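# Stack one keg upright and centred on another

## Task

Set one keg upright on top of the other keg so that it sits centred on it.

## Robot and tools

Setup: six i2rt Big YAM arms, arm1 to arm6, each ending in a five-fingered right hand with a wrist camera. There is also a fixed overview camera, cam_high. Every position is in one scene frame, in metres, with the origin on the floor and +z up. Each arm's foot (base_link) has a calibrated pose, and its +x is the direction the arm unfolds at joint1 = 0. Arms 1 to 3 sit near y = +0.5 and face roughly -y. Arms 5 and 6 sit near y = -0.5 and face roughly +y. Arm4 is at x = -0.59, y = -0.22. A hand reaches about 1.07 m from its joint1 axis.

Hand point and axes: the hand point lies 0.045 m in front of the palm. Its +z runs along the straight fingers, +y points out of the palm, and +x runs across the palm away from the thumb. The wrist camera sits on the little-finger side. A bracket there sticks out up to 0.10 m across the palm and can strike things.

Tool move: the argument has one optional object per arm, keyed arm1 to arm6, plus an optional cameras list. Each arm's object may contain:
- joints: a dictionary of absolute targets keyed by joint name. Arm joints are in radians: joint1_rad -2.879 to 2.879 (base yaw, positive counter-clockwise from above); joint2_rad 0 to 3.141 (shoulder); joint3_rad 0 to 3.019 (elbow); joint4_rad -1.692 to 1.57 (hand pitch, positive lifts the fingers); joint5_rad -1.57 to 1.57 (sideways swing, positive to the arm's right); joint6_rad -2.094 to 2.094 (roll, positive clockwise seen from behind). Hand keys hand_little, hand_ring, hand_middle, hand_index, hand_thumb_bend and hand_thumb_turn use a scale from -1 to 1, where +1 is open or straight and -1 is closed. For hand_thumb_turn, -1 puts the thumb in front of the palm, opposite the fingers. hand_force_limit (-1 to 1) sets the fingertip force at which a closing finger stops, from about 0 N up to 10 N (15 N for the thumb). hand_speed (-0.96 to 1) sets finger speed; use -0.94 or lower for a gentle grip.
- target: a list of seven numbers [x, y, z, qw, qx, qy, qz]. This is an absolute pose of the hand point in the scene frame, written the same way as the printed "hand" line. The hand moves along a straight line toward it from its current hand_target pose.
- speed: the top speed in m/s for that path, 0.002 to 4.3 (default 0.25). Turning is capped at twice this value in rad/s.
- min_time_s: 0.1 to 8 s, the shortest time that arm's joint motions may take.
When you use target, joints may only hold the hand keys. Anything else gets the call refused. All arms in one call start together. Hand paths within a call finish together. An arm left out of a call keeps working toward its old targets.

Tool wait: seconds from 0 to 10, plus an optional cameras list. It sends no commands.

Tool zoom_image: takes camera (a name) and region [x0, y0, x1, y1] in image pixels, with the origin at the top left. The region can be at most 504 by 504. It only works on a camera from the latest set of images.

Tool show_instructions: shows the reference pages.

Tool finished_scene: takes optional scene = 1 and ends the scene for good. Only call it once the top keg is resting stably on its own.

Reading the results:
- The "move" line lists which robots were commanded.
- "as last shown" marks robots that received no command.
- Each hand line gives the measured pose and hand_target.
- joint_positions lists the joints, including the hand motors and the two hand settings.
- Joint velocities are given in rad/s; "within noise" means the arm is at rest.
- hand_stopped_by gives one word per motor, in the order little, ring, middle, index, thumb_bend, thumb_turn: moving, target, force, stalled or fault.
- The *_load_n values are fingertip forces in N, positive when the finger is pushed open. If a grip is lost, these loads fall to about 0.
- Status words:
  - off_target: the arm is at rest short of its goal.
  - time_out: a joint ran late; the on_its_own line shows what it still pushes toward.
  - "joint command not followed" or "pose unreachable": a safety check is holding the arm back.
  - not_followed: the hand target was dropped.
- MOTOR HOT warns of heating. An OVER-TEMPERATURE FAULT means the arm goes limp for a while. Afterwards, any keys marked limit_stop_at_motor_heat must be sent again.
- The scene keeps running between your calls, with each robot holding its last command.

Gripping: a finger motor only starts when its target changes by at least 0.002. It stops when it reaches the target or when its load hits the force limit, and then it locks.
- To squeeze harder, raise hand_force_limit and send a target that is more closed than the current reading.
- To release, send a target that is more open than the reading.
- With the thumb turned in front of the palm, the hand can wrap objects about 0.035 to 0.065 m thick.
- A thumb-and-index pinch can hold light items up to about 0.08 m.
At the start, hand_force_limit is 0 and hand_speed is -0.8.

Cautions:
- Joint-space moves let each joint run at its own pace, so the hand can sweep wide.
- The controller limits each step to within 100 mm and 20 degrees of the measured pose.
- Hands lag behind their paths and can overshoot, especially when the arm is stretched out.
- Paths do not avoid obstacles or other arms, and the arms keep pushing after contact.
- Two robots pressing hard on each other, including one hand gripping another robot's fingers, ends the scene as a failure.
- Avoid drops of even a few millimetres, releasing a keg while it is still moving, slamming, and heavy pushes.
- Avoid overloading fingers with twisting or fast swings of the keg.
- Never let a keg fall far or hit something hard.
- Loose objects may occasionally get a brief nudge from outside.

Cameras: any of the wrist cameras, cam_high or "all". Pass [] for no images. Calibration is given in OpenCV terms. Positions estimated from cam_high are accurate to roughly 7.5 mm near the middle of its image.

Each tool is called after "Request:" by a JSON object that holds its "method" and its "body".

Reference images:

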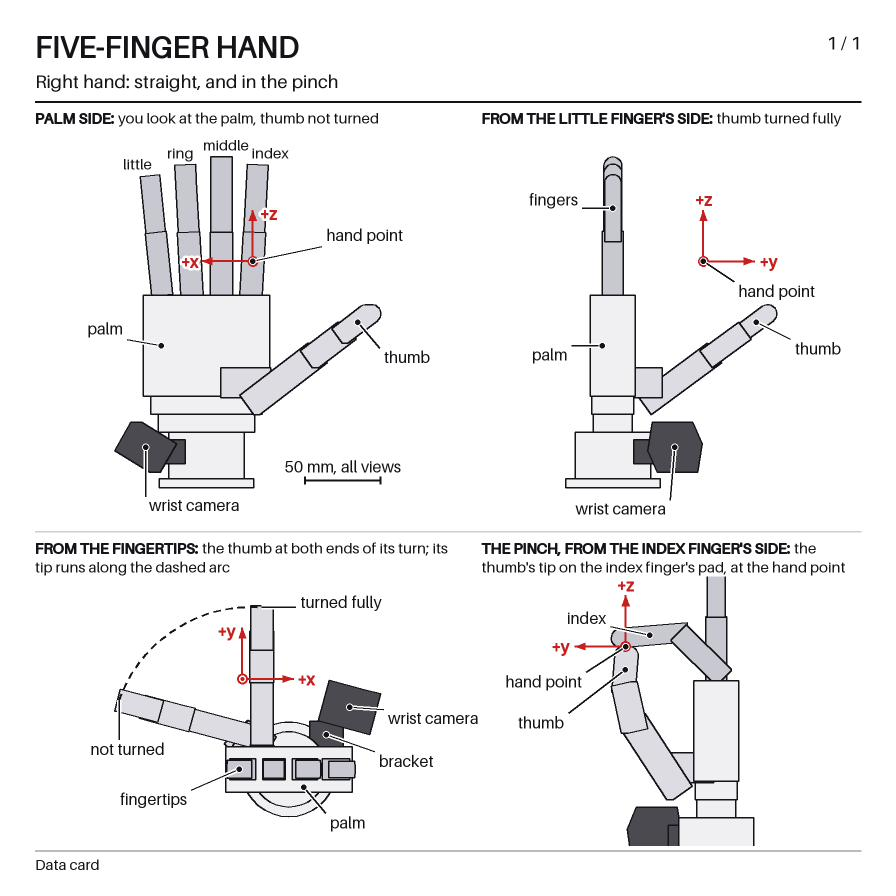

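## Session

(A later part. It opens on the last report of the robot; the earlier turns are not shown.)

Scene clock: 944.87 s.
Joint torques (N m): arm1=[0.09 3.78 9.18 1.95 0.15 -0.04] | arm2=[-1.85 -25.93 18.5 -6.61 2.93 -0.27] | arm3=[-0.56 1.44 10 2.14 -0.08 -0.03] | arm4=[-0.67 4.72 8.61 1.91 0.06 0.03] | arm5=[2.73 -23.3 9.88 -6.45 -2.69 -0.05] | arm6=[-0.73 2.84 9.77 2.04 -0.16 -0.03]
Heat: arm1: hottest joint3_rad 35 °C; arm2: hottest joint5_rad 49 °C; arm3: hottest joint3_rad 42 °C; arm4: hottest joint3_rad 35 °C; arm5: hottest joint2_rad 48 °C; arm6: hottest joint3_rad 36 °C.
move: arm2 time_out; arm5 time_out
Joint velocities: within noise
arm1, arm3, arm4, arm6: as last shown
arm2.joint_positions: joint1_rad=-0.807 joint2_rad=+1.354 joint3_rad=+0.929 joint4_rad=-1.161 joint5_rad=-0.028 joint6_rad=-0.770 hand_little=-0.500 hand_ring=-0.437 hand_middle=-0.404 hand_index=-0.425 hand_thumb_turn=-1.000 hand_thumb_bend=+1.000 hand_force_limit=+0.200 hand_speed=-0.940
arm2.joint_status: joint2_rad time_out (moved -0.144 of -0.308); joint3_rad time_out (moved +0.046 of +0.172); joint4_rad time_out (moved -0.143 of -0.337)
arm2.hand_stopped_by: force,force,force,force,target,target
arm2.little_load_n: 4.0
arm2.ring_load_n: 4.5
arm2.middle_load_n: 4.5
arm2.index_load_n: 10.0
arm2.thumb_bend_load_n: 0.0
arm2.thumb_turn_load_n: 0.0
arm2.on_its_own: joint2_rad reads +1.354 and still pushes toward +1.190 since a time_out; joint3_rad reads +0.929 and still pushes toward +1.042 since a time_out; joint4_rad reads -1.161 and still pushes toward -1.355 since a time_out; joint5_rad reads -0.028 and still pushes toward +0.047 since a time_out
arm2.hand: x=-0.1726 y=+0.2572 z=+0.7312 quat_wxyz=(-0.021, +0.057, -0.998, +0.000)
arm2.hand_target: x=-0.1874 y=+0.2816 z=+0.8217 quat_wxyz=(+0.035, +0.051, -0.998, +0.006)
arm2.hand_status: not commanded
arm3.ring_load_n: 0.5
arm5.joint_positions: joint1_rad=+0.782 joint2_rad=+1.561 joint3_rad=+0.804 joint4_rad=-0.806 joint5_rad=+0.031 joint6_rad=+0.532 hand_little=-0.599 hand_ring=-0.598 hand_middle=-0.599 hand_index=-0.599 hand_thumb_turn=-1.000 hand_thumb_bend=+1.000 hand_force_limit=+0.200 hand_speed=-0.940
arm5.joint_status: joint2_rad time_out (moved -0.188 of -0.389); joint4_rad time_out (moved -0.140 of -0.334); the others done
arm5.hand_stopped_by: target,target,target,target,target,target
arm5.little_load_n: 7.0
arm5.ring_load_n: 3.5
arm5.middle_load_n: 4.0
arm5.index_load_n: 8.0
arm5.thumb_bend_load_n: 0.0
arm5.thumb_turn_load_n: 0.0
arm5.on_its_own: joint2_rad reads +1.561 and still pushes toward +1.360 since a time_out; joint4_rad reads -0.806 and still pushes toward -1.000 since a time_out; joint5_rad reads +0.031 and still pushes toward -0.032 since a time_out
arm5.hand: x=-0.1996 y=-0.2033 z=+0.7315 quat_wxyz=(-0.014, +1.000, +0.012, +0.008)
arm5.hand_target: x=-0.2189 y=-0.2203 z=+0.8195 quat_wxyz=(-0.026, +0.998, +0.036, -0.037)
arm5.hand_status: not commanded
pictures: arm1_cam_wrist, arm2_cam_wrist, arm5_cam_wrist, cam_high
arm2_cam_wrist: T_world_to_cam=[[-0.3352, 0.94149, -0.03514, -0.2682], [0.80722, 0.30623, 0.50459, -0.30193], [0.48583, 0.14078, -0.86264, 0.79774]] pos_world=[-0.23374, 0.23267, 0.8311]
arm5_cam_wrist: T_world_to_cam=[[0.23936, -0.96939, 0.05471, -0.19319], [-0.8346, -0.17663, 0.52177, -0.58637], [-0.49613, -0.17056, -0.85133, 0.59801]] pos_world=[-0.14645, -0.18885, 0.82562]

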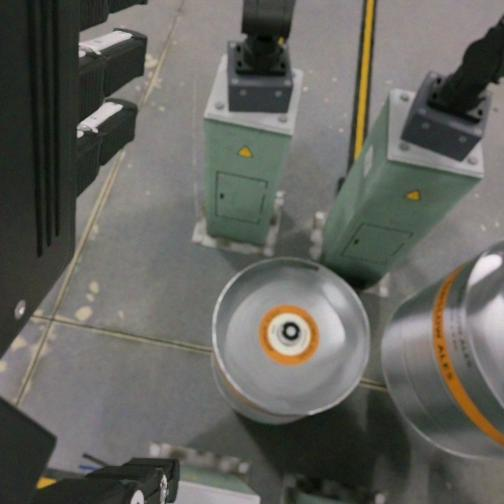

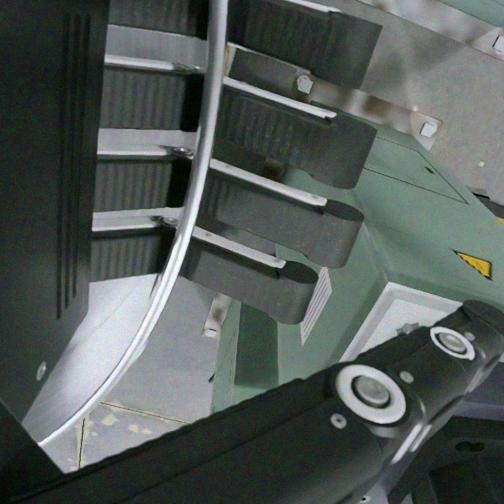

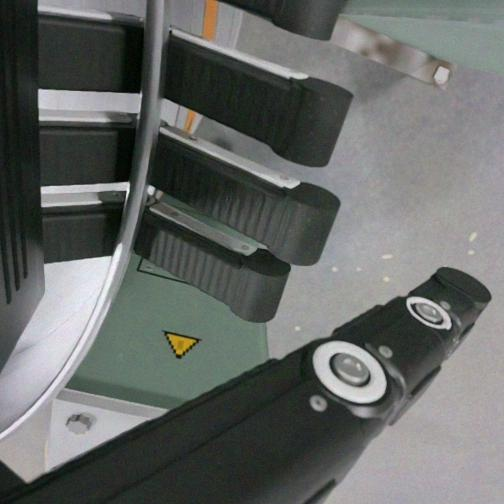

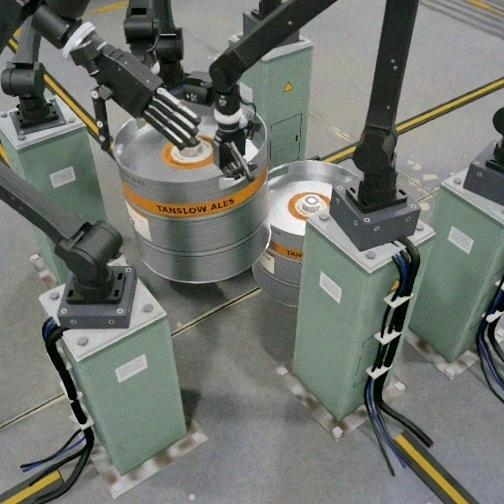

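Request:
{"method": "move", "body": {"arm2": {"target": [-0.10, 0.27, 0.83, 0.035, 0.051, -0.998, 0.003], "speed": 0.05}, "arm5": {"target": [-0.131, -0.212, 0.83, -0.02, 0.998, 0.036, -0.03], "speed": 0.05}, "cameras": ["cam_high"]}}

Scene clock: 980.70 s.
Joint torques (N m): arm1=[0.09 3.84 9.21 1.98 0.14 -0.05] | arm2=[0.5 -23.3 15.56 -5.44 1.91 -0.04] | arm3=[-0.5 1.44 9.95 2.11 -0.09 -0.03] | arm4=[-0.79 4.78 8.62 1.92 0.08 0.02] | arm5=[1.08 -20.78 8.7 -5.34 -1.64 -0.31] | arm6=[-0.67 3.37 9.8 2.15 -0.11 -0.05]
Heat: arm1: hottest joint3_rad 36 °C; arm2: hottest joint5_rad 57 °C; arm3: hottest joint3_rad 42 °C; arm4: hottest joint3_rad 35 °C; arm5: hottest joint2_rad 48 °C; arm6: hottest joint3_rad 36 °C.
move: arm2 off_target; arm5 off_target
Joint velocities: within noise
arm1, arm3, arm4, arm6: as last shown
arm1.ring_load_n: -0.5
arm2.joint_positions: joint1_rad=-0.568 joint2_rad=+1.252 joint3_rad=+0.862 joint4_rad=-1.204 joint5_rad=+0.017 joint6_rad=-0.522 hand_little=-0.500 hand_ring=-0.437 hand_middle=-0.404 hand_index=-0.425 hand_thumb_turn=-1.000 hand_thumb_bend=+1.000 hand_force_limit=+0.200 hand_speed=-0.940
arm2.joint_status: not commanded
arm2.hand_stopped_by: force,force,force,force,target,target
arm2.little_load_n: 7.0
arm2.ring_load_n: 6.5
arm2.middle_load_n: 3.5
arm2.index_load_n: 6.0
arm2.thumb_bend_load_n: 0.0
arm2.thumb_turn_load_n: 0.0
arm2.hand: x=-0.0930 y=+0.2518 z=+0.7419 quat_wxyz=(-0.003, +0.053, -0.998, -0.017)
arm2.hand_target: x=-0.0976 y=+0.2692 z=+0.8103 quat_wxyz=(+0.035, +0.050, -0.998, +0.003)
arm2.hand_status: off_target (0.090 m and 4.9 deg from the pose sent, 0.123 m and 6.4 deg at the start)
arm3.ring_load_n: 0.0
arm3.middle_load_n: 0.0
arm4.little_load_n: 0.5
arm4.middle_load_n: -0.5
arm5.joint_positions: joint1_rad=+0.568 joint2_rad=+1.488 joint3_rad=+0.730 joint4_rad=-0.824 joint5_rad=-0.001 joint6_rad=+0.319 hand_little=-0.599 hand_ring=-0.598 hand_middle=-0.599 hand_index=-0.599 hand_thumb_turn=-1.000 hand_thumb_bend=+1.000 hand_force_limit=+0.200 hand_speed=-0.940
arm5.joint_status: not commanded
arm5.hand_stopped_by: target,target,target,target,target,target
arm5.little_load_n: 5.5
arm5.ring_load_n: 4.5
arm5.middle_load_n: 5.0
arm5.index_load_n: 7.0
arm5.thumb_bend_load_n: 0.0
arm5.thumb_turn_load_n: 0.0
arm5.hand: x=-0.1235 y=-0.2041 z=+0.7371 quat_wxyz=(+0.004, +1.000, +0.012, -0.002)
arm5.hand_target: x=-0.1319 y=-0.2110 z=+0.8058 quat_wxyz=(-0.021, +0.999, +0.037, -0.030)
arm5.hand_status: off_target (0.094 m and 5.0 deg from the pose sent, 0.120 m and 5.2 deg at the start)

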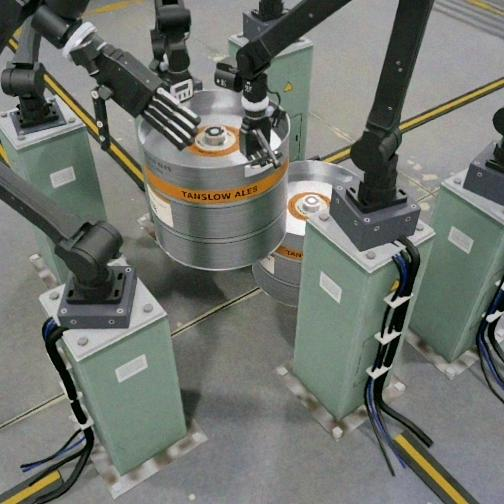

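Request:
{"method": "move", "body": {"arm2": {"target": [0.08, 0.26, 0.83, 0.03, 0.051, -0.998, 0.003], "speed": 0.06}, "arm5": {"target": [0.048, -0.219, 0.833, -0.01, 0.998, 0.036, -0.02], "speed": 0.06}, "cameras": ["cam_high", "arm1_cam_wrist", "arm6_cam_wrist"]}}

Scene clock: 993.10 s.
Joint torques (N m): arm1=[-0.03 3.84 9.14 2 0.14 -0.03] | arm2=[2.67 -18.78 18.61 -6.52 0.26 0.21] | arm3=[-0.67 1.44 9.98 2.13 -0.08 -0.04] | arm4=[-0.85 4.54 8.65 1.96 0.07 0.03] | arm5=[-0.5 -18.2 10.39 -6.67 0.11 -0.57] | arm6=[-0.97 3.19 9.89 2.03 -0.12 -0.03]
Heat: arm1: hottest joint3_rad 36 °C; arm2: hottest joint5_rad 53 °C; arm3: hottest joint3_rad 42 °C; arm4: hottest joint3_rad 35 °C; arm5: hottest joint2_rad 46 °C; arm6: hottest joint3_rad 36 °C.
move: arm2 off_target; arm5 off_target
Joint velocities: within noise
arm1, arm3, arm4, arm6: as last shown
arm1.ring_load_n: 0.0
arm2.joint_positions: joint1_rad=+0.026 joint2_rad=+1.190 joint3_rad=+0.809 joint4_rad=-1.220 joint5_rad=+0.062 joint6_rad=+0.075 hand_little=-0.499 hand_ring=-0.437 hand_middle=-0.404 hand_index=-0.426 hand_thumb_turn=-1.000 hand_thumb_bend=+1.000 hand_force_limit=+0.200 hand_speed=-0.940
arm2.joint_status: not commanded
arm2.hand_stopped_by: force,force,force,force,target,target
arm2.little_load_n: 15.5
arm2.ring_load_n: 5.5
arm2.middle_load_n: 0.0
arm2.index_load_n: 3.0
arm2.thumb_bend_load_n: 0.0
arm2.thumb_turn_load_n: 0.0
arm2.hand: x=+0.0769 y=+0.2497 z=+0.7410 quat_wxyz=(+0.027, +0.052, -0.998, -0.015)
arm2.hand_target: x=+0.0797 y=+0.2598 z=+0.8106 quat_wxyz=(+0.028, +0.051, -0.998, +0.005)
arm2.hand_status: off_target (0.090 m and 2.0 deg from the pose sent, 0.194 m and 4.4 deg at the start)
arm4.little_load_n: 0.0
arm4.middle_load_n: 0.0
arm5.joint_positions: joint1_rad=+0.040 joint2_rad=+1.421 joint3_rad=+0.678 joint4_rad=-0.839 joint5_rad=-0.039 joint6_rad=-0.202 hand_little=-0.599 hand_ring=-0.598 hand_middle=-0.599 hand_index=-0.599 hand_thumb_turn=-1.000 hand_thumb_bend=+1.000 hand_force_limit=+0.200 hand_speed=-0.940
arm5.joint_status: not commanded
arm5.hand_stopped_by: target,target,target,target,target,target
arm5.little_load_n: 5.0
arm5.ring_load_n: 4.0
arm5.middle_load_n: 3.0
arm5.index_load_n: 9.0
arm5.thumb_bend_load_n: -0.5
arm5.thumb_turn_load_n: 0.0
arm5.hand: x=+0.0380 y=-0.2101 z=+0.7429 quat_wxyz=(-0.001, +1.000, +0.008, -0.023)
arm5.hand_target: x=+0.0446 y=-0.2164 z=+0.8071 quat_wxyz=(-0.012, +0.999, +0.035, -0.019)
arm5.hand_status: off_target (0.091 m and 3.4 deg from the pose sent, 0.197 m and 3.8 deg at the start)
pictures: arm1_cam_wrist, arm6_cam_wrist, cam_high

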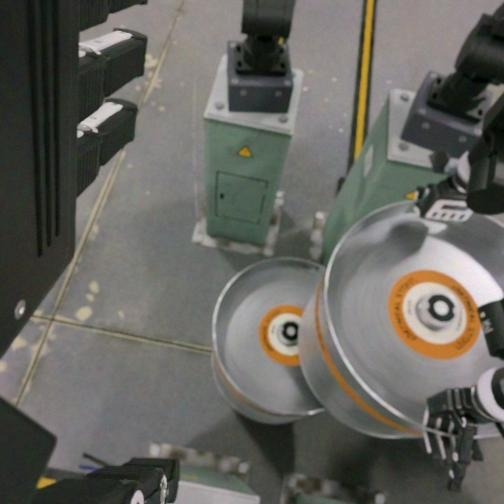

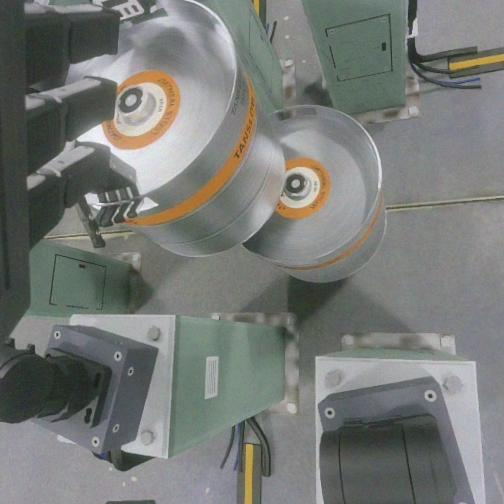

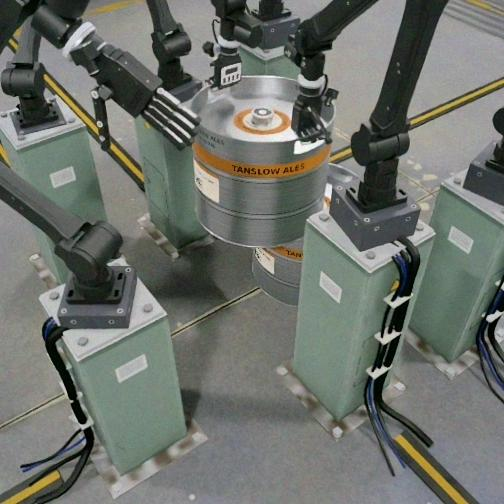

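Request:
{"method": "move", "body": {"arm2": {"target": [0.19, 0.245, 0.832, -0.005, 0.052, -0.998, 0.003], "speed": 0.05}, "arm5": {"target": [0.158, -0.232, 0.835, 0, 0.999, 0.035, 0.0], "speed": 0.05}, "cameras": ["cam_high", "arm1_cam_wrist", "arm6_cam_wrist"]}}

Scene clock: 1010.27 s.
Joint torques (N m): arm1=[0.09 3.72 9.16 2 0.15 -0.02] | arm2=[4.13 -19.49 19.66 -5.53 -1.34 0.44] | arm3=[-0.5 1.49 9.96 2.1 -0.07 -0.03] | arm4=[-0.85 4.66 8.61 1.95 0.07 0.02] | arm5=[-2.61 -17.79 11.63 -6.72 1.65 -0.73] | arm6=[-1.03 3.19 9.83 2.15 -0.11 -0.04]
Heat: arm1: hottest joint3_rad 36 °C; arm2: hottest joint3_rad 50 °C; arm3: hottest joint3_rad 42 °C; arm4: hottest joint3_rad 35 °C; arm5: hottest joint2_rad 45 °C; arm6: hottest joint3_rad 36 °C.
move: arm2 off_target; arm5 off_target
Joint velocities: within noise
arm1, arm3, arm6: as last shown
arm2.joint_positions: joint1_rad=+0.282 joint2_rad=+1.300 joint3_rad=+0.894 joint4_rad=-1.218 joint5_rad=+0.032 joint6_rad=+0.323 hand_little=-0.499 hand_ring=-0.437 hand_middle=-0.404 hand_index=-0.426 hand_thumb_turn=-1.000 hand_thumb_bend=+1.000 hand_force_limit=+0.200 hand_speed=-0.940
arm2.joint_status: not commanded
arm2.hand_stopped_by: force,force,force,force,target,target
arm2.little_load_n: 15.0
arm2.ring_load_n: 5.5
arm2.middle_load_n: 0.0
arm2.index_load_n: 3.0
arm2.thumb_bend_load_n: 0.0
arm2.thumb_turn_load_n: 0.0
arm2.hand: x=+0.1668 y=+0.2427 z=+0.7406 quat_wxyz=(+0.020, +0.056, -0.998, -0.022)
arm2.hand_target: x=+0.1861 y=+0.2474 z=+0.8172 quat_wxyz=(-0.009, +0.053, -0.999, +0.004)
arm2.hand_status: off_target (0.094 m and 4.1 deg from the pose sent, 0.145 m and 4.2 deg at the start)
arm4.joint_positions: joint1_rad=-1.990 joint2_rad=+0.547 joint3_rad=+1.325 joint4_rad=-1.416 joint5_rad=-0.050 joint6_rad=-1.450 hand_little=+1.000 hand_ring=+1.000 hand_middle=+1.000 hand_index=+1.000 hand_thumb_turn=+1.000 hand_thumb_bend=+1.000 hand_force_limit=+0.000 hand_speed=-0.800
arm4.joint_status: not commanded
arm4.hand_stopped_by: target,target,target,target,target,target
arm4.little_load_n: 0.0
arm4.ring_load_n: 0.0
arm4.middle_load_n: -0.5
arm4.index_load_n: -0.5
arm4.thumb_bend_load_n: 0.0
arm4.thumb_turn_load_n: 0.0
arm4.hand: x=-0.5240 y=-0.4178 z=+1.0884 quat_wxyz=(+0.180, +0.754, -0.479, +0.413)
arm4.hand_target: x=-0.5260 y=-0.4185 z=+1.1000 quat_wxyz=(+0.187, +0.746, -0.479, +0.423)
arm4.hand_status: not commanded
arm5.joint_positions: joint1_rad=-0.241 joint2_rad=+1.467 joint3_rad=+0.734 joint4_rad=-0.858 joint5_rad=-0.028 joint6_rad=-0.493 hand_little=-0.599 hand_ring=-0.598 hand_middle=-0.599 hand_index=-0.598 hand_thumb_turn=-1.000 hand_thumb_bend=+1.000 hand_force_limit=+0.200 hand_speed=-0.940
arm5.joint_status: not commanded
arm5.hand_stopped_by: target,target,target,target,target,target
arm5.little_load_n: 5.0
arm5.ring_load_n: 4.0
arm5.middle_load_n: 3.5
arm5.index_load_n: 10.0
arm5.thumb_bend_load_n: -0.5
arm5.thumb_turn_load_n: 0.0
arm5.hand: x=+0.1318 y=-0.2214 z=+0.7442 quat_wxyz=(+0.000, +1.000, +0.013, -0.020)
arm5.hand_target: x=+0.1529 y=-0.2298 z=+0.8123 quat_wxyz=(-0.002, +0.999, +0.033, +0.003)
arm5.hand_status: off_target (0.095 m and 3.4 deg from the pose sent, 0.153 m and 4.1 deg at the start)
arm6.thumb_turn_load_n: -0.5
pictures: arm1_cam_wrist, arm6_cam_wrist, cam_high

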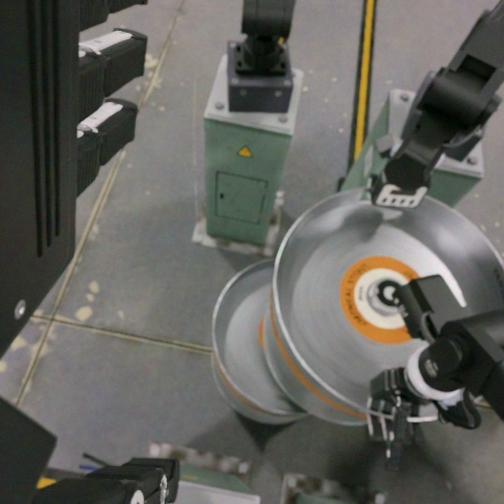

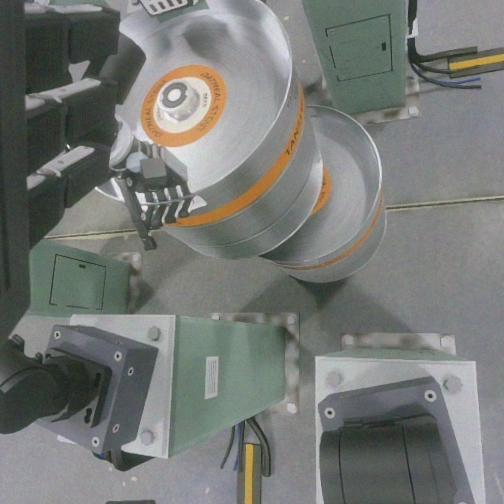

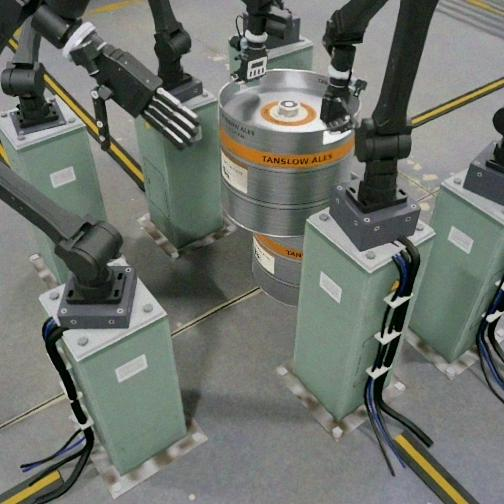

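Request:
{"method": "move", "body": {"arm2": {"target": [0.285, 0.228, 0.84, -0.02, 0.052, -0.998, 0.01], "speed": 0.04}, "arm5": {"target": [0.254, -0.245, 0.84, 0, 0.999, 0.04, 0.015], "speed": 0.04}, "cameras": ["cam_high", "arm1_cam_wrist", "arm6_cam_wrist"]}}

Scene clock: 1059.07 s.
Joint torques (N m): arm1=[0.09 3.72 9.18 2.03 0.17 -0.02] | arm2=[5.07 -23.06 18.11 -4.46 -1.97 0.56] | arm3=[-0.44 1.44 10 2.13 -0.07 -0.04] | arm4=[-0.97 4.54 8.68 1.92 0.07 0.02] | arm5=[-3.49 -20.19 10.96 -4.93 2.28 -0.86] | arm6=[-1.03 2.73 9.91 2.17 -0.16 -0.05]
Heat: arm1: hottest joint3_rad 36 °C; arm2: hottest joint3_rad 55 °C; arm3: hottest joint3_rad 42 °C; arm4: hottest joint3_rad 35 °C; arm5: hottest joint2_rad 40 °C; arm6: hottest joint3_rad 36 °C.
move: arm2 off_target; arm5 off_target
Joint velocities: within noise
arm1, arm3, arm4, arm6: as last shown
arm2.joint_positions: joint1_rad=+0.420 joint2_rad=+1.459 joint3_rad=+0.964 joint4_rad=-1.135 joint5_rad=+0.030 joint6_rad=+0.460 hand_little=-0.499 hand_ring=-0.437 hand_middle=-0.404 hand_index=-0.426 hand_thumb_turn=-1.000 hand_thumb_bend=+1.000 hand_force_limit=+0.200 hand_speed=-0.940
arm2.joint_status: not commanded
arm2.hand_stopped_by: force,force,force,force,target,target
arm2.little_load_n: 13.5
arm2.ring_load_n: 6.5
arm2.middle_load_n: 0.0
arm2.index_load_n: 3.0
arm2.thumb_bend_load_n: -0.5
arm2.thumb_turn_load_n: 0.0
arm2.hand: x=+0.2312 y=+0.2262 z=+0.7111 quat_wxyz=(+0.022, +0.057, -0.998, -0.022)
arm2.hand_target: x=+0.2635 y=+0.2308 z=+0.7919 quat_wxyz=(-0.024, +0.054, -0.998, +0.009)
arm2.hand_status: off_target (0.140 m and 6.1 deg from the pose sent, 0.155 m and 5.9 deg at the start; pose on its path clipped on 67 of 99 steps)
arm4.middle_load_n: 0.0
arm4.index_load_n: 0.0
arm5.joint_positions: joint1_rad=-0.424 joint2_rad=+1.585 joint3_rad=+0.792 joint4_rad=-0.840 joint5_rad=-0.016 joint6_rad=-0.684 hand_little=-0.600 hand_ring=-0.598 hand_middle=-0.599 hand_index=-0.598 hand_thumb_turn=-1.000 hand_thumb_bend=+1.000 hand_force_limit=+0.200 hand_speed=-0.940
arm5.joint_status: not commanded
arm5.hand_stopped_by: target,target,target,target,target,target
arm5.little_load_n: 3.0
arm5.ring_load_n: 3.5
arm5.middle_load_n: 3.5
arm5.index_load_n: 11.5
arm5.thumb_bend_load_n: 0.0
arm5.thumb_turn_load_n: 0.0
arm5.hand: x=+0.1962 y=-0.2400 z=+0.7239 quat_wxyz=(+0.017, +0.999, +0.017, -0.029)
arm5.hand_target: x=+0.2334 y=-0.2440 z=+0.7951 quat_wxyz=(+0.002, +0.999, +0.037, +0.018)
arm5.hand_status: off_target (0.130 m and 6.0 deg from the pose sent, 0.157 m and 5.1 deg at the start; pose on its path clipped on 59 of 99 steps)
arm6.thumb_turn_load_n: 0.0
pictures: arm1_cam_wrist, arm6_cam_wrist, cam_high

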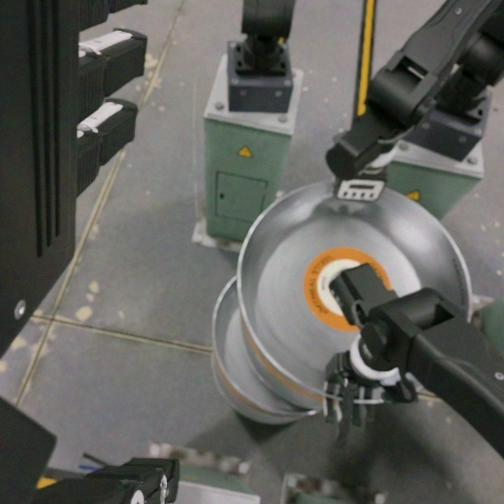

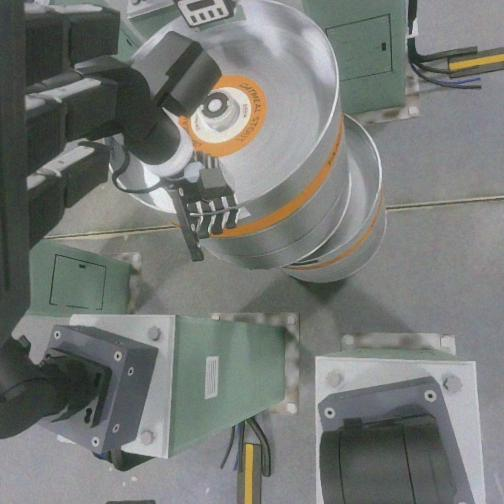

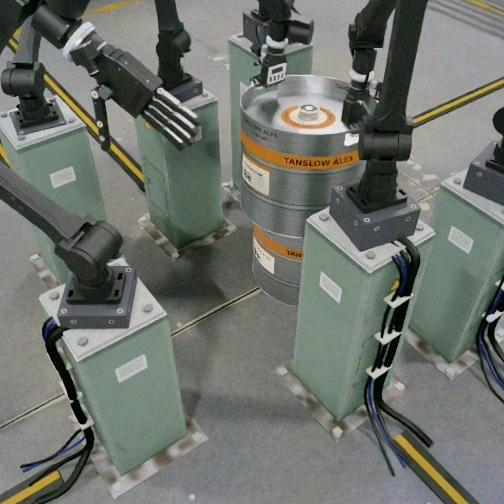

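Request:
{"method": "move", "body": {"arm2": {"joints": {"joint1_rad": 0.57, "joint2_rad": 1.395, "joint3_rad": 1.227, "joint4_rad": -1.345, "joint6_rad": 0.61}, "min_time_s": 3}, "arm5": {"joints": {"joint1_rad": -0.62, "joint2_rad": 1.457, "joint3_rad": 0.956, "joint4_rad": -1.02, "joint6_rad": -0.88}, "min_time_s": 3}, "cameras": ["cam_high", "arm1_cam_wrist", "arm6_cam_wrist"]}}

Scene clock: 1114.63 s.
Joint torques (N m): arm1=[0.03 3.84 9.2 1.95 0.15 -0.04] | arm2=[5.48 -26.75 18.37 -6.06 -2.06 0.56] | arm3=[-0.62 1.38 10.06 2.13 -0.08 -0.03] | arm4=[-0.79 4.6 8.65 1.95 0.09 0.02] | arm5=[-4.31 -21.83 12.93 -5.71 2.5 -0.64] | arm6=[-0.91 2.78 9.66 2.11 -0.11 0.01]
Heat: arm1: hottest joint3_rad 36 °C; arm2: hottest joint3_rad 55 °C; arm3: hottest joint3_rad 42 °C; arm4: hottest joint3_rad 35 °C; arm5: hottest joint2_rad 42 °C; arm6: hottest joint3_rad 36 °C.
move: arm2 time_out; arm5 time_out
Joint velocities: within noise
arm1, arm3, arm4, arm6: as last shown
arm2.joint_positions: joint1_rad=+0.510 joint2_rad=+1.540 joint3_rad=+1.083 joint4_rad=-1.169 joint5_rad=+0.032 joint6_rad=+0.551 hand_little=-0.499 hand_ring=-0.437 hand_middle=-0.404 hand_index=-0.426 hand_thumb_turn=-1.000 hand_thumb_bend=+1.000 hand_force_limit=+0.200 hand_speed=-0.940
arm2.joint_status: joint1_rad time_out (moved +0.089 of +0.150); joint2_rad time_out (moved +0.080 of -0.064); joint3_rad time_out (moved +0.119 of +0.263); joint4_rad time_out (moved -0.034 of -0.210); joint6_rad time_out (moved +0.091 of +0.150)
arm2.hand_stopped_by: force,force,force,force,target,target
arm2.little_load_n: 15.0
arm2.ring_load_n: 5.5
arm2.middle_load_n: 0.0
arm2.index_load_n: 3.0
arm2.thumb_bend_load_n: 0.0
arm2.thumb_turn_load_n: 0.0
arm2.on_its_own: joint1_rad reads +0.510 and still pushes toward +0.570 since a time_out; joint2_rad reads +1.540 and still pushes toward +1.395 since a time_out; joint3_rad reads +1.083 and still pushes toward +1.195 since a time_out; joint4_rad reads -1.169 and still pushes toward -1.345 since a time_out; joint5_rad reads +0.032 and still pushes toward -0.018 since a time_out; joint6_rad reads +0.551 and still pushes toward +0.610 since a time_out
arm2.hand: x=+0.2816 y=+0.2139 z=+0.7206 quat_wxyz=(+0.024, +0.056, -0.998, -0.017)
arm2.hand_target: x=+0.3056 y=+0.2366 z=+0.8176 quat_wxyz=(-0.020, +0.056, -0.998, +0.001)
arm2.hand_status: not commanded
arm5.joint_positions: joint1_rad=-0.558 joint2_rad=+1.627 joint3_rad=+0.850 joint4_rad=-0.850 joint5_rad=-0.022 joint6_rad=-0.812 hand_little=-0.600 hand_ring=-0.598 hand_middle=-0.599 hand_index=-0.598 hand_thumb_turn=-1.000 hand_thumb_bend=+1.000 hand_force_limit=+0.200 hand_speed=-0.940
arm5.joint_status: joint1_rad time_out (moved -0.133 of -0.196); joint2_rad time_out (moved +0.041 of -0.128); joint3_rad time_out (moved +0.058 of +0.164); joint4_rad time_out (moved -0.010 of -0.180); joint6_rad time_out (moved -0.128 of -0.196)
arm5.hand_stopped_by: target,target,target,target,target,target
arm5.little_load_n: 3.0
arm5.ring_load_n: 3.5
arm5.middle_load_n: 3.5
arm5.index_load_n: 11.0
arm5.thumb_bend_load_n: 0.0
arm5.thumb_turn_load_n: 0.0
arm5.on_its_own: joint1_rad reads -0.558 and still pushes toward -0.620 since a time_out; joint2_rad reads +1.627 and still pushes toward +1.457 since a time_out; joint3_rad reads +0.850 and still pushes toward +0.956 since a time_out; joint4_rad reads -0.850 and still pushes toward -1.020 since a time_out; joint5_rad reads -0.022 and still pushes toward +0.037 since a time_out; joint6_rad reads -0.812 and still pushes toward -0.880 since a time_out
arm5.hand: x=+0.2457 y=-0.2534 z=+0.7238 quat_wxyz=(+0.009, +0.999, +0.014, -0.030)
arm5.hand_target: x=+0.2897 y=-0.2617 z=+0.8122 quat_wxyz=(-0.004, +0.999, +0.017, +0.028)
arm5.hand_status: not commanded
arm6.middle_load_n: -0.5
pictures: arm1_cam_wrist, arm6_cam_wrist, cam_high

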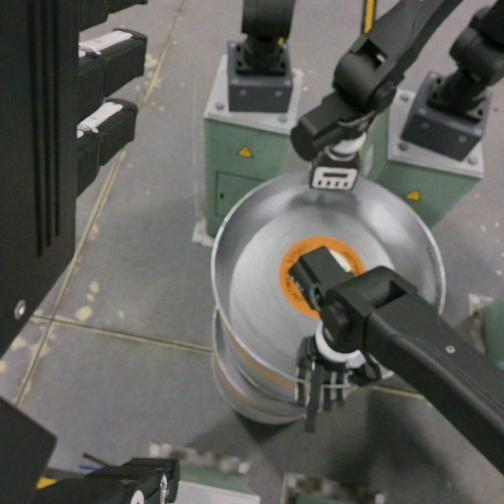

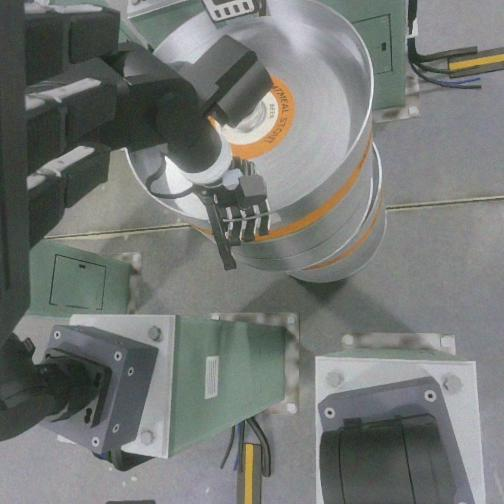

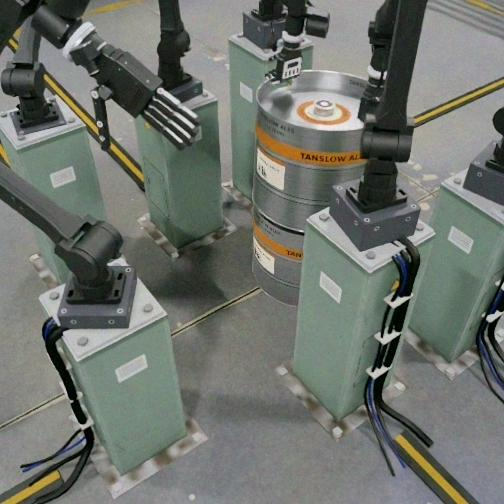

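Request:
{"method": "zoom_image", "body": {"camera": "cam_high", "region": [230, 50, 400, 320]}}

Request:
{"method": "zoom_image", "body": {"camera": "arm6_cam_wrist", "region": [120, 0, 420, 300]}}

Request:
{"method": "zoom_image", "body": {"camera": "arm1_cam_wrist", "region": [190, 160, 470, 440]}}

Scaled by 1.867.

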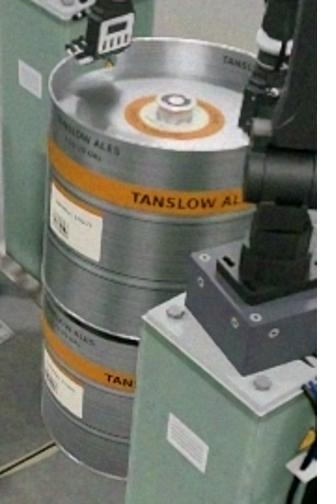

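Scaled by 1.680.

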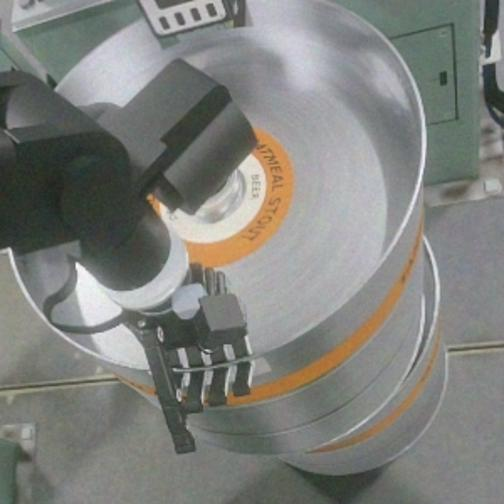

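Scaled by 1.800.

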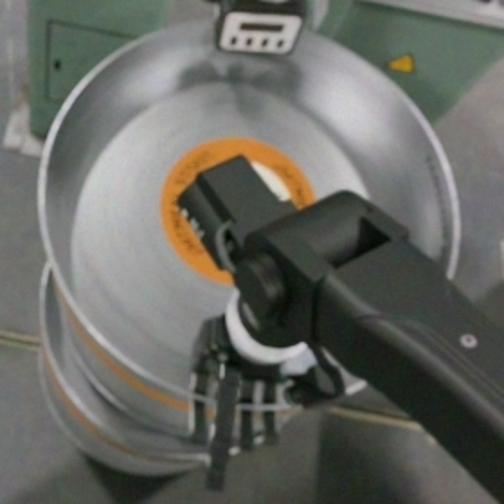

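Request:
{"method": "zoom_image", "body": {"camera": "cam_high", "region": [240, 180, 320, 260]}}

Scaled by 6.300.

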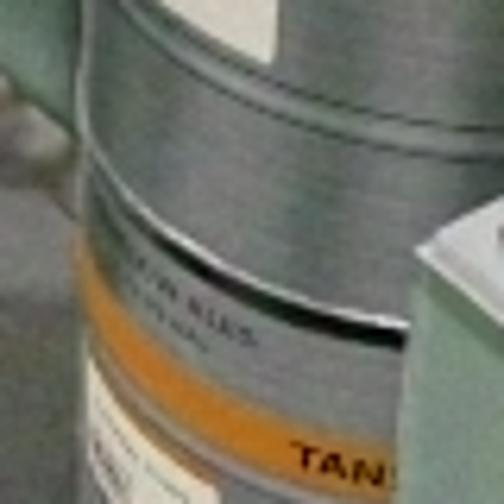

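Request:
{"method": "move", "body": {"arm4": {"joints": {"joint1_rad": -0.5, "joint4_rad": -1.15}, "min_time_s": 3}, "cameras": ["arm4_cam_wrist"]}}

Request:
{"method": "zoom_image", "body": {"camera": "arm4_cam_wrist", "region": [200, 50, 450, 300]}}

Scene clock: 1176.73 s.
Joint torques (N m): arm1=[0.03 3.96 9.17 2 0.15 -0.03] | arm2=[5.48 -26.7 18.3 -6.08 -2.06 0.56] | arm3=[-0.38 1.38 10 2.13 -0.09 -0.03] | arm4=[0.91 4.37 8.81 2.73 0.09 0.02] | arm5=[-4.42 -21.77 12.93 -5.71 2.5 -0.65] | arm6=[-1.03 2.73 9.89 2.14 -0.13 -0.01]
Heat: arm1: hottest joint3_rad 36 °C; arm2: hottest joint3_rad 59 °C; arm3: hottest joint3_rad 43 °C; arm4: hottest joint3_rad 35 °C; arm5: hottest joint3_rad 46 °C; arm6: hottest joint3_rad 37 °C.
move: arm4 done
Joint velocities: within noise
arm1, arm2, arm3, arm5, arm6: as last shown
arm2.on_its_own: joint1_rad reads +0.510 and still pushes toward +0.570 since a time_out; joint2_rad reads +1.540 and still pushes toward +1.395 since a time_out; joint3_rad reads +1.083 and still pushes toward +1.195 since a time_out; joint4_rad reads -1.169 and still pushes toward -1.345 since a time_out; joint5_rad reads +0.032 and still pushes toward -0.018 since a time_out; joint6_rad reads +0.551 and still pushes toward +0.610 since a time_out
arm4.joint_positions: joint1_rad=-0.510 joint2_rad=+0.547 joint3_rad=+1.325 joint4_rad=-1.172 joint5_rad=-0.050 joint6_rad=-1.450 hand_little=+1.000 hand_ring=+1.000 hand_middle=+1.000 hand_index=+1.000 hand_thumb_turn=+1.000 hand_thumb_bend=+1.000 hand_force_limit=+0.000 hand_speed=-0.800
arm4.joint_status: all done
arm4.hand_stopped_by: target,target,target,target,target,target
arm4.little_load_n: 0.0
arm4.ring_load_n: 0.0
arm4.middle_load_n: 0.0
arm4.index_load_n: 0.0
arm4.thumb_bend_load_n: 0.0
arm4.thumb_turn_load_n: 0.0
arm4.hand: x=-0.3476 y=-0.1600 z=+1.1405 quat_wxyz=(-0.174, +0.819, +0.147, +0.526)
arm4.hand_target: x=-0.3477 y=-0.1573 z=+1.1568 quat_wxyz=(-0.181, +0.807, +0.149, +0.543)
arm4.hand_status: not commanded
arm5.on_its_own: joint1_rad reads -0.558 and still pushes toward -0.620 since a time_out; joint2_rad reads +1.627 and still pushes toward +1.457 since a time_out; joint3_rad reads +0.850 and still pushes toward +0.956 since a time_out; joint4_rad reads -0.850 and still pushes toward -1.020 since a time_out; joint5_rad reads -0.022 and still pushes toward +0.037 since a time_out; joint6_rad reads -0.812 and still pushes toward -0.880 since a time_out
arm6.middle_load_n: 0.0
arm4_cam_wrist: T_world_to_cam=[[0.46665, -0.87574, 0.12377, -0.12526], [-0.6599, -0.43792, -0.61054, 0.40091], [0.58887, 0.20323, -0.78226, 1.24678]] pos_world=[-0.41118, -0.18751, 1.23557]

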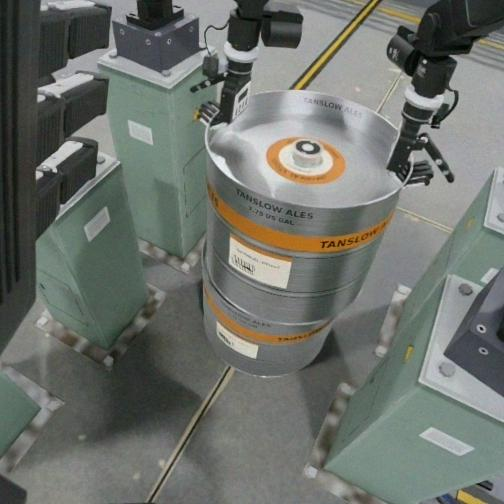

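Scaled by 2.016.

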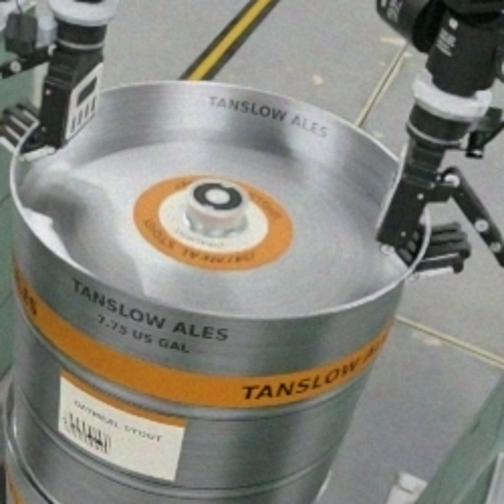

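Request:
{"method": "zoom_image", "body": {"camera": "arm4_cam_wrist", "region": [190, 230, 370, 390]}}

Scaled by 2.800.

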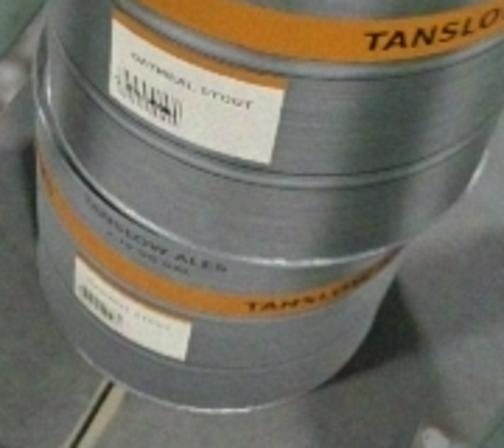

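Request:
{"method": "move", "body": {"arm2": {"joints": {"joint1_rad": 0.591, "joint2_rad": 1.381, "joint3_rad": 1.164, "joint4_rad": -1.328, "joint6_rad": 0.631}, "min_time_s": 2}, "arm5": {"joints": {"joint1_rad": -0.593, "joint2_rad": 1.499, "joint3_rad": 0.968, "joint4_rad": -0.99, "joint6_rad": -0.853}, "min_time_s": 2}, "cameras": ["arm4_cam_wrist", "cam_high"]}}

Request:
{"method": "zoom_image", "body": {"camera": "arm4_cam_wrist", "region": [190, 230, 370, 390]}}

Request:
{"method": "zoom_image", "body": {"camera": "cam_high", "region": [240, 180, 320, 260]}}

Scene clock: 1236.23 s.
Joint torques (N m): arm1=[0.03 3.84 9.2 1.96 0.16 -0.03] | arm2=[5.54 -28.04 15.54 -5.45 -2.11 0.54] | arm3=[-0.32 1.44 10.02 2.13 -0.08 -0.02] | arm4=[1.03 4.37 8.83 2.7 0.09 0.01] | arm5=[-2.49 -22.01 12.05 -4.68 2.5 -0.43] | arm6=[-0.73 3.14 9.89 2.07 -0.12 -0.04]
Heat: arm1: hottest joint3_rad 36 °C; arm2: hottest joint3_rad 60 °C; arm3: hottest joint3_rad 43 °C; arm4: hottest joint3_rad 36 °C; arm5: hottest joint3_rad 49 °C; arm6: hottest joint3_rad 37 °C.
move: arm2 time_out; arm5 time_out
Joint velocities: within noise
arm1.joint_positions: joint1_rad=+0.350 joint2_rad=+0.567 joint3_rad=+1.375 joint4_rad=-1.336 joint5_rad=+0.100 joint6_rad=-1.400 hand_little=+1.000 hand_ring=+1.000 hand_middle=+1.000 hand_index=+1.000 hand_thumb_turn=+1.000 hand_thumb_bend=+1.000 hand_force_limit=+0.000 hand_speed=-0.800
arm1.joint_status: not commanded
arm1.hand_stopped_by: target,target,target,target,target,target
arm1.little_load_n: 0.0
arm1.ring_load_n: 0.0
arm1.middle_load_n: 0.0
arm1.index_load_n: 0.0
arm1.thumb_bend_load_n: 0.0
arm1.thumb_turn_load_n: 0.0
arm1.hand: x=+0.3920 y=+0.2451 z=+1.2798 quat_wxyz=(+0.307, +0.620, -0.603, +0.396)
arm1.hand_target: x=+0.3916 y=+0.2469 z=+1.2868 quat_wxyz=(+0.311, +0.617, -0.601, +0.402)
arm1.hand_status: not commanded
arm2.joint_positions: joint1_rad=+0.529 joint2_rad=+1.540 joint3_rad=+1.083 joint4_rad=-1.169 joint5_rad=+0.033 joint6_rad=+0.575 hand_little=-0.499 hand_ring=-0.437 hand_middle=-0.404 hand_index=-0.426 hand_thumb_turn=-1.000 hand_thumb_bend=+1.000 hand_force_limit=+0.200 hand_speed=-0.940
arm2.joint_status: joint1_rad time_out (moved +0.019 of +0.081); joint2_rad time_out (moved +0.000 of -0.159); joint4_rad time_out (moved +0.000 of -0.159); joint6_rad time_out (moved +0.024 of +0.080); the others done
arm2.hand_stopped_by: force,force,force,force,target,target
arm2.little_load_n: 14.5
arm2.ring_load_n: 5.5
arm2.middle_load_n: 0.5
arm2.index_load_n: 3.5
arm2.thumb_bend_load_n: 0.0
arm2.thumb_turn_load_n: 0.0
arm2.on_its_own: joint1_rad reads +0.529 and still pushes toward +0.591 since a time_out; joint2_rad reads +1.540 and still pushes toward +1.381 since a time_out; joint4_rad reads -1.169 and still pushes toward -1.328 since a time_out; joint5_rad reads +0.033 and still pushes toward -0.018 since a time_out; joint6_rad reads +0.575 and still pushes toward +0.631 since a time_out
arm2.hand: x=+0.2880 y=+0.2185 z=+0.7205 quat_wxyz=(+0.024, +0.054, -0.998, -0.016)
arm2.hand_target: x=+0.3073 y=+0.2474 z=+0.8112 quat_wxyz=(-0.020, +0.056, -0.998, +0.001)
arm2.hand_status: not commanded
arm3.joint_positions: joint1_rad=-0.553 joint2_rad=+0.607 joint3_rad=+1.465 joint4_rad=-1.236 joint5_rad=+0.200 joint6_rad=-0.950 hand_little=+1.000 hand_ring=+1.000 hand_middle=+1.000 hand_index=+1.000 hand_thumb_turn=+1.000 hand_thumb_bend=+1.000 hand_force_limit=+0.000 hand_speed=-0.800
arm3.joint_status: not commanded
arm3.hand_stopped_by: target,target,target,target,target,target
arm3.little_load_n: -0.5
arm3.ring_load_n: 0.0
arm3.middle_load_n: 0.0
arm3.index_load_n: 0.0
arm3.thumb_bend_load_n: 0.0
arm3.thumb_turn_load_n: 0.0
arm3.hand: x=-0.6343 y=+0.4063 z=+1.1828 quat_wxyz=(+0.466, +0.042, -0.827, +0.313)
arm3.hand_target: x=-0.6314 y=+0.4053 z=+1.1907 quat_wxyz=(+0.469, +0.046, -0.821, +0.322)
arm3.hand_status: not commanded
arm4: as last shown
arm4.hand_target: x=-0.3477 y=-0.1574 z=+1.1568 quat_wxyz=(-0.181, +0.807, +0.149, +0.543)
arm5.joint_positions: joint1_rad=-0.558 joint2_rad=+1.665 joint3_rad=+0.873 joint4_rad=-0.850 joint5_rad=-0.022 joint6_rad=-0.807 hand_little=-0.600 hand_ring=-0.598 hand_middle=-0.599 hand_index=-0.598 hand_thumb_turn=-1.000 hand_thumb_bend=+1.000 hand_force_limit=+0.200 hand_speed=-0.940
arm5.joint_status: joint2_rad time_out (moved +0.038 of -0.128); joint3_rad time_out (moved +0.022 of +0.118); joint4_rad time_out (moved +0.000 of -0.140); joint6_rad time_out (moved +0.004 of -0.041); the others done
arm5.hand_stopped_by: target,target,target,target,target,target
arm5.little_load_n: 2.0
arm5.ring_load_n: 3.0
arm5.middle_load_n: 4.0
arm5.index_load_n: 11.5
arm5.thumb_bend_load_n: 0.0
arm5.thumb_turn_load_n: 0.0
arm5.on_its_own: joint2_rad reads +1.665 and still pushes toward +1.499 since a time_out; joint3_rad reads +0.873 and still pushes toward +0.968 since a time_out; joint4_rad reads -0.850 and still pushes toward -0.990 since a time_out; joint5_rad reads -0.022 and still pushes toward +0.037 since a time_out; joint6_rad reads -0.807 and still pushes toward -0.853 since a time_out
arm5.hand: x=+0.2495 y=-0.2491 z=+0.7172 quat_wxyz=(+0.015, +0.999, +0.012, -0.036)
arm5.hand_target: x=+0.2902 y=-0.2464 z=+0.8010 quat_wxyz=(-0.005, +0.999, +0.017, +0.028)
arm5.hand_status: not commanded
arm6.joint_positions: joint1_rad=-0.100 joint2_rad=+0.557 joint3_rad=+1.325 joint4_rad=-1.516 joint5_rad=-0.200 joint6_rad=-0.950 hand_little=+1.000 hand_ring=+1.000 hand_middle=+1.000 hand_index=+1.000 hand_thumb_turn=+1.000 hand_thumb_bend=+1.000 hand_force_limit=+0.000 hand_speed=-0.800
arm6.joint_status: not commanded
arm6.hand_stopped_by: target,target,target,target,target,target
arm6.little_load_n: 0.0
arm6.ring_load_n: 0.0
arm6.middle_load_n: 0.0
arm6.index_load_n: 0.0
arm6.thumb_bend_load_n: 0.0
arm6.thumb_turn_load_n: 0.0
arm6.hand: x=+0.4369 y=-0.3659 z=+1.1294 quat_wxyz=(-0.406, +0.760, +0.501, +0.075)
arm6.hand_target: x=+0.4370 y=-0.3663 z=+1.1363 quat_wxyz=(-0.414, +0.757, +0.500, +0.079)
arm6.hand_status: not commanded
arm4_cam_wrist: T_world_to_cam=[[0.46665, -0.87574, 0.12377, -0.12526], [-0.6599, -0.43792, -0.61054, 0.40091], [0.58887, 0.20323, -0.78226, 1.24678]] pos_world=[-0.41118, -0.18751, 1.23557]

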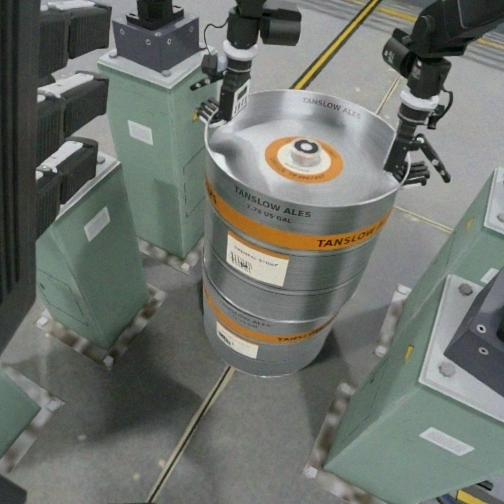

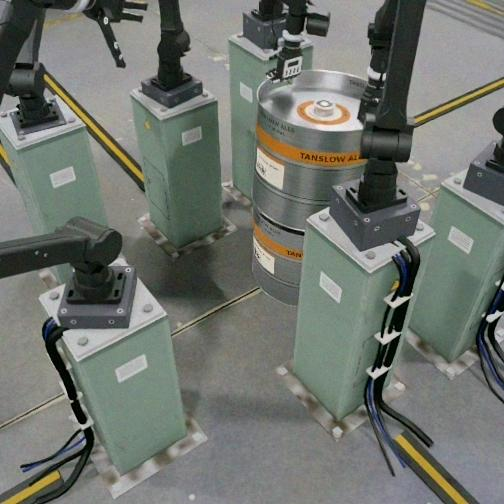

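Scaled by 2.800.

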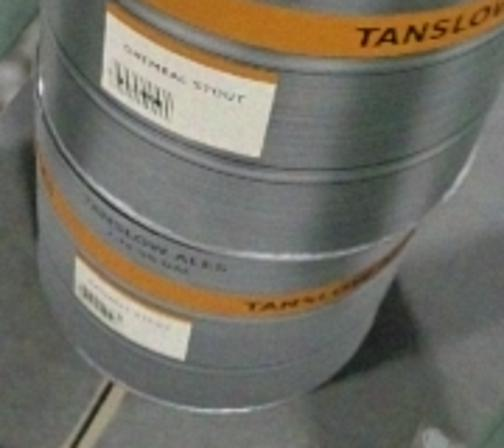

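Scaled by 6.300.

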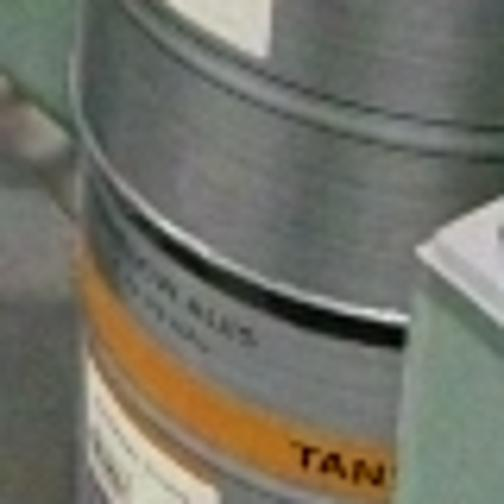

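Request:
{"method": "zoom_image", "body": {"camera": "arm4_cam_wrist", "region": [280, 180, 420, 320]}}

Request:
{"method": "zoom_image", "body": {"camera": "arm4_cam_wrist", "region": [190, 200, 270, 280]}}

Scaled by 3.600.

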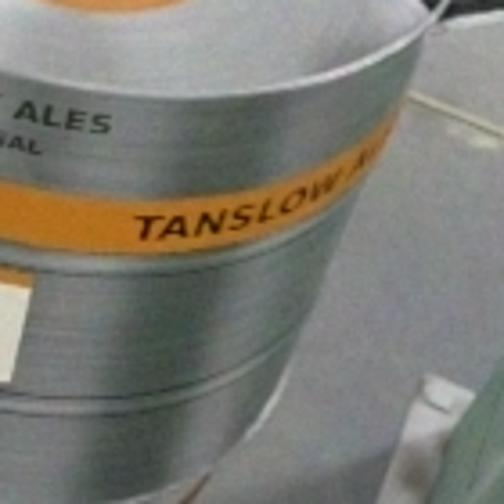

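Scaled by 6.300.

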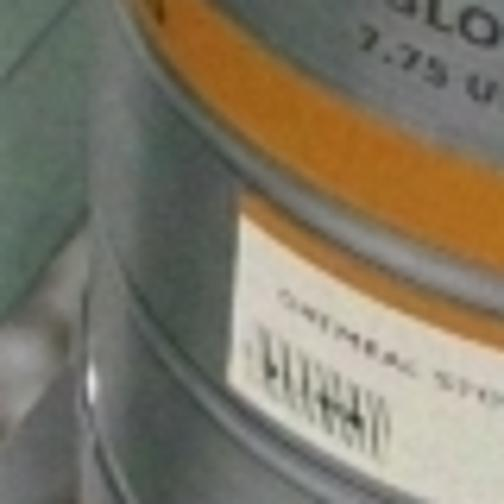

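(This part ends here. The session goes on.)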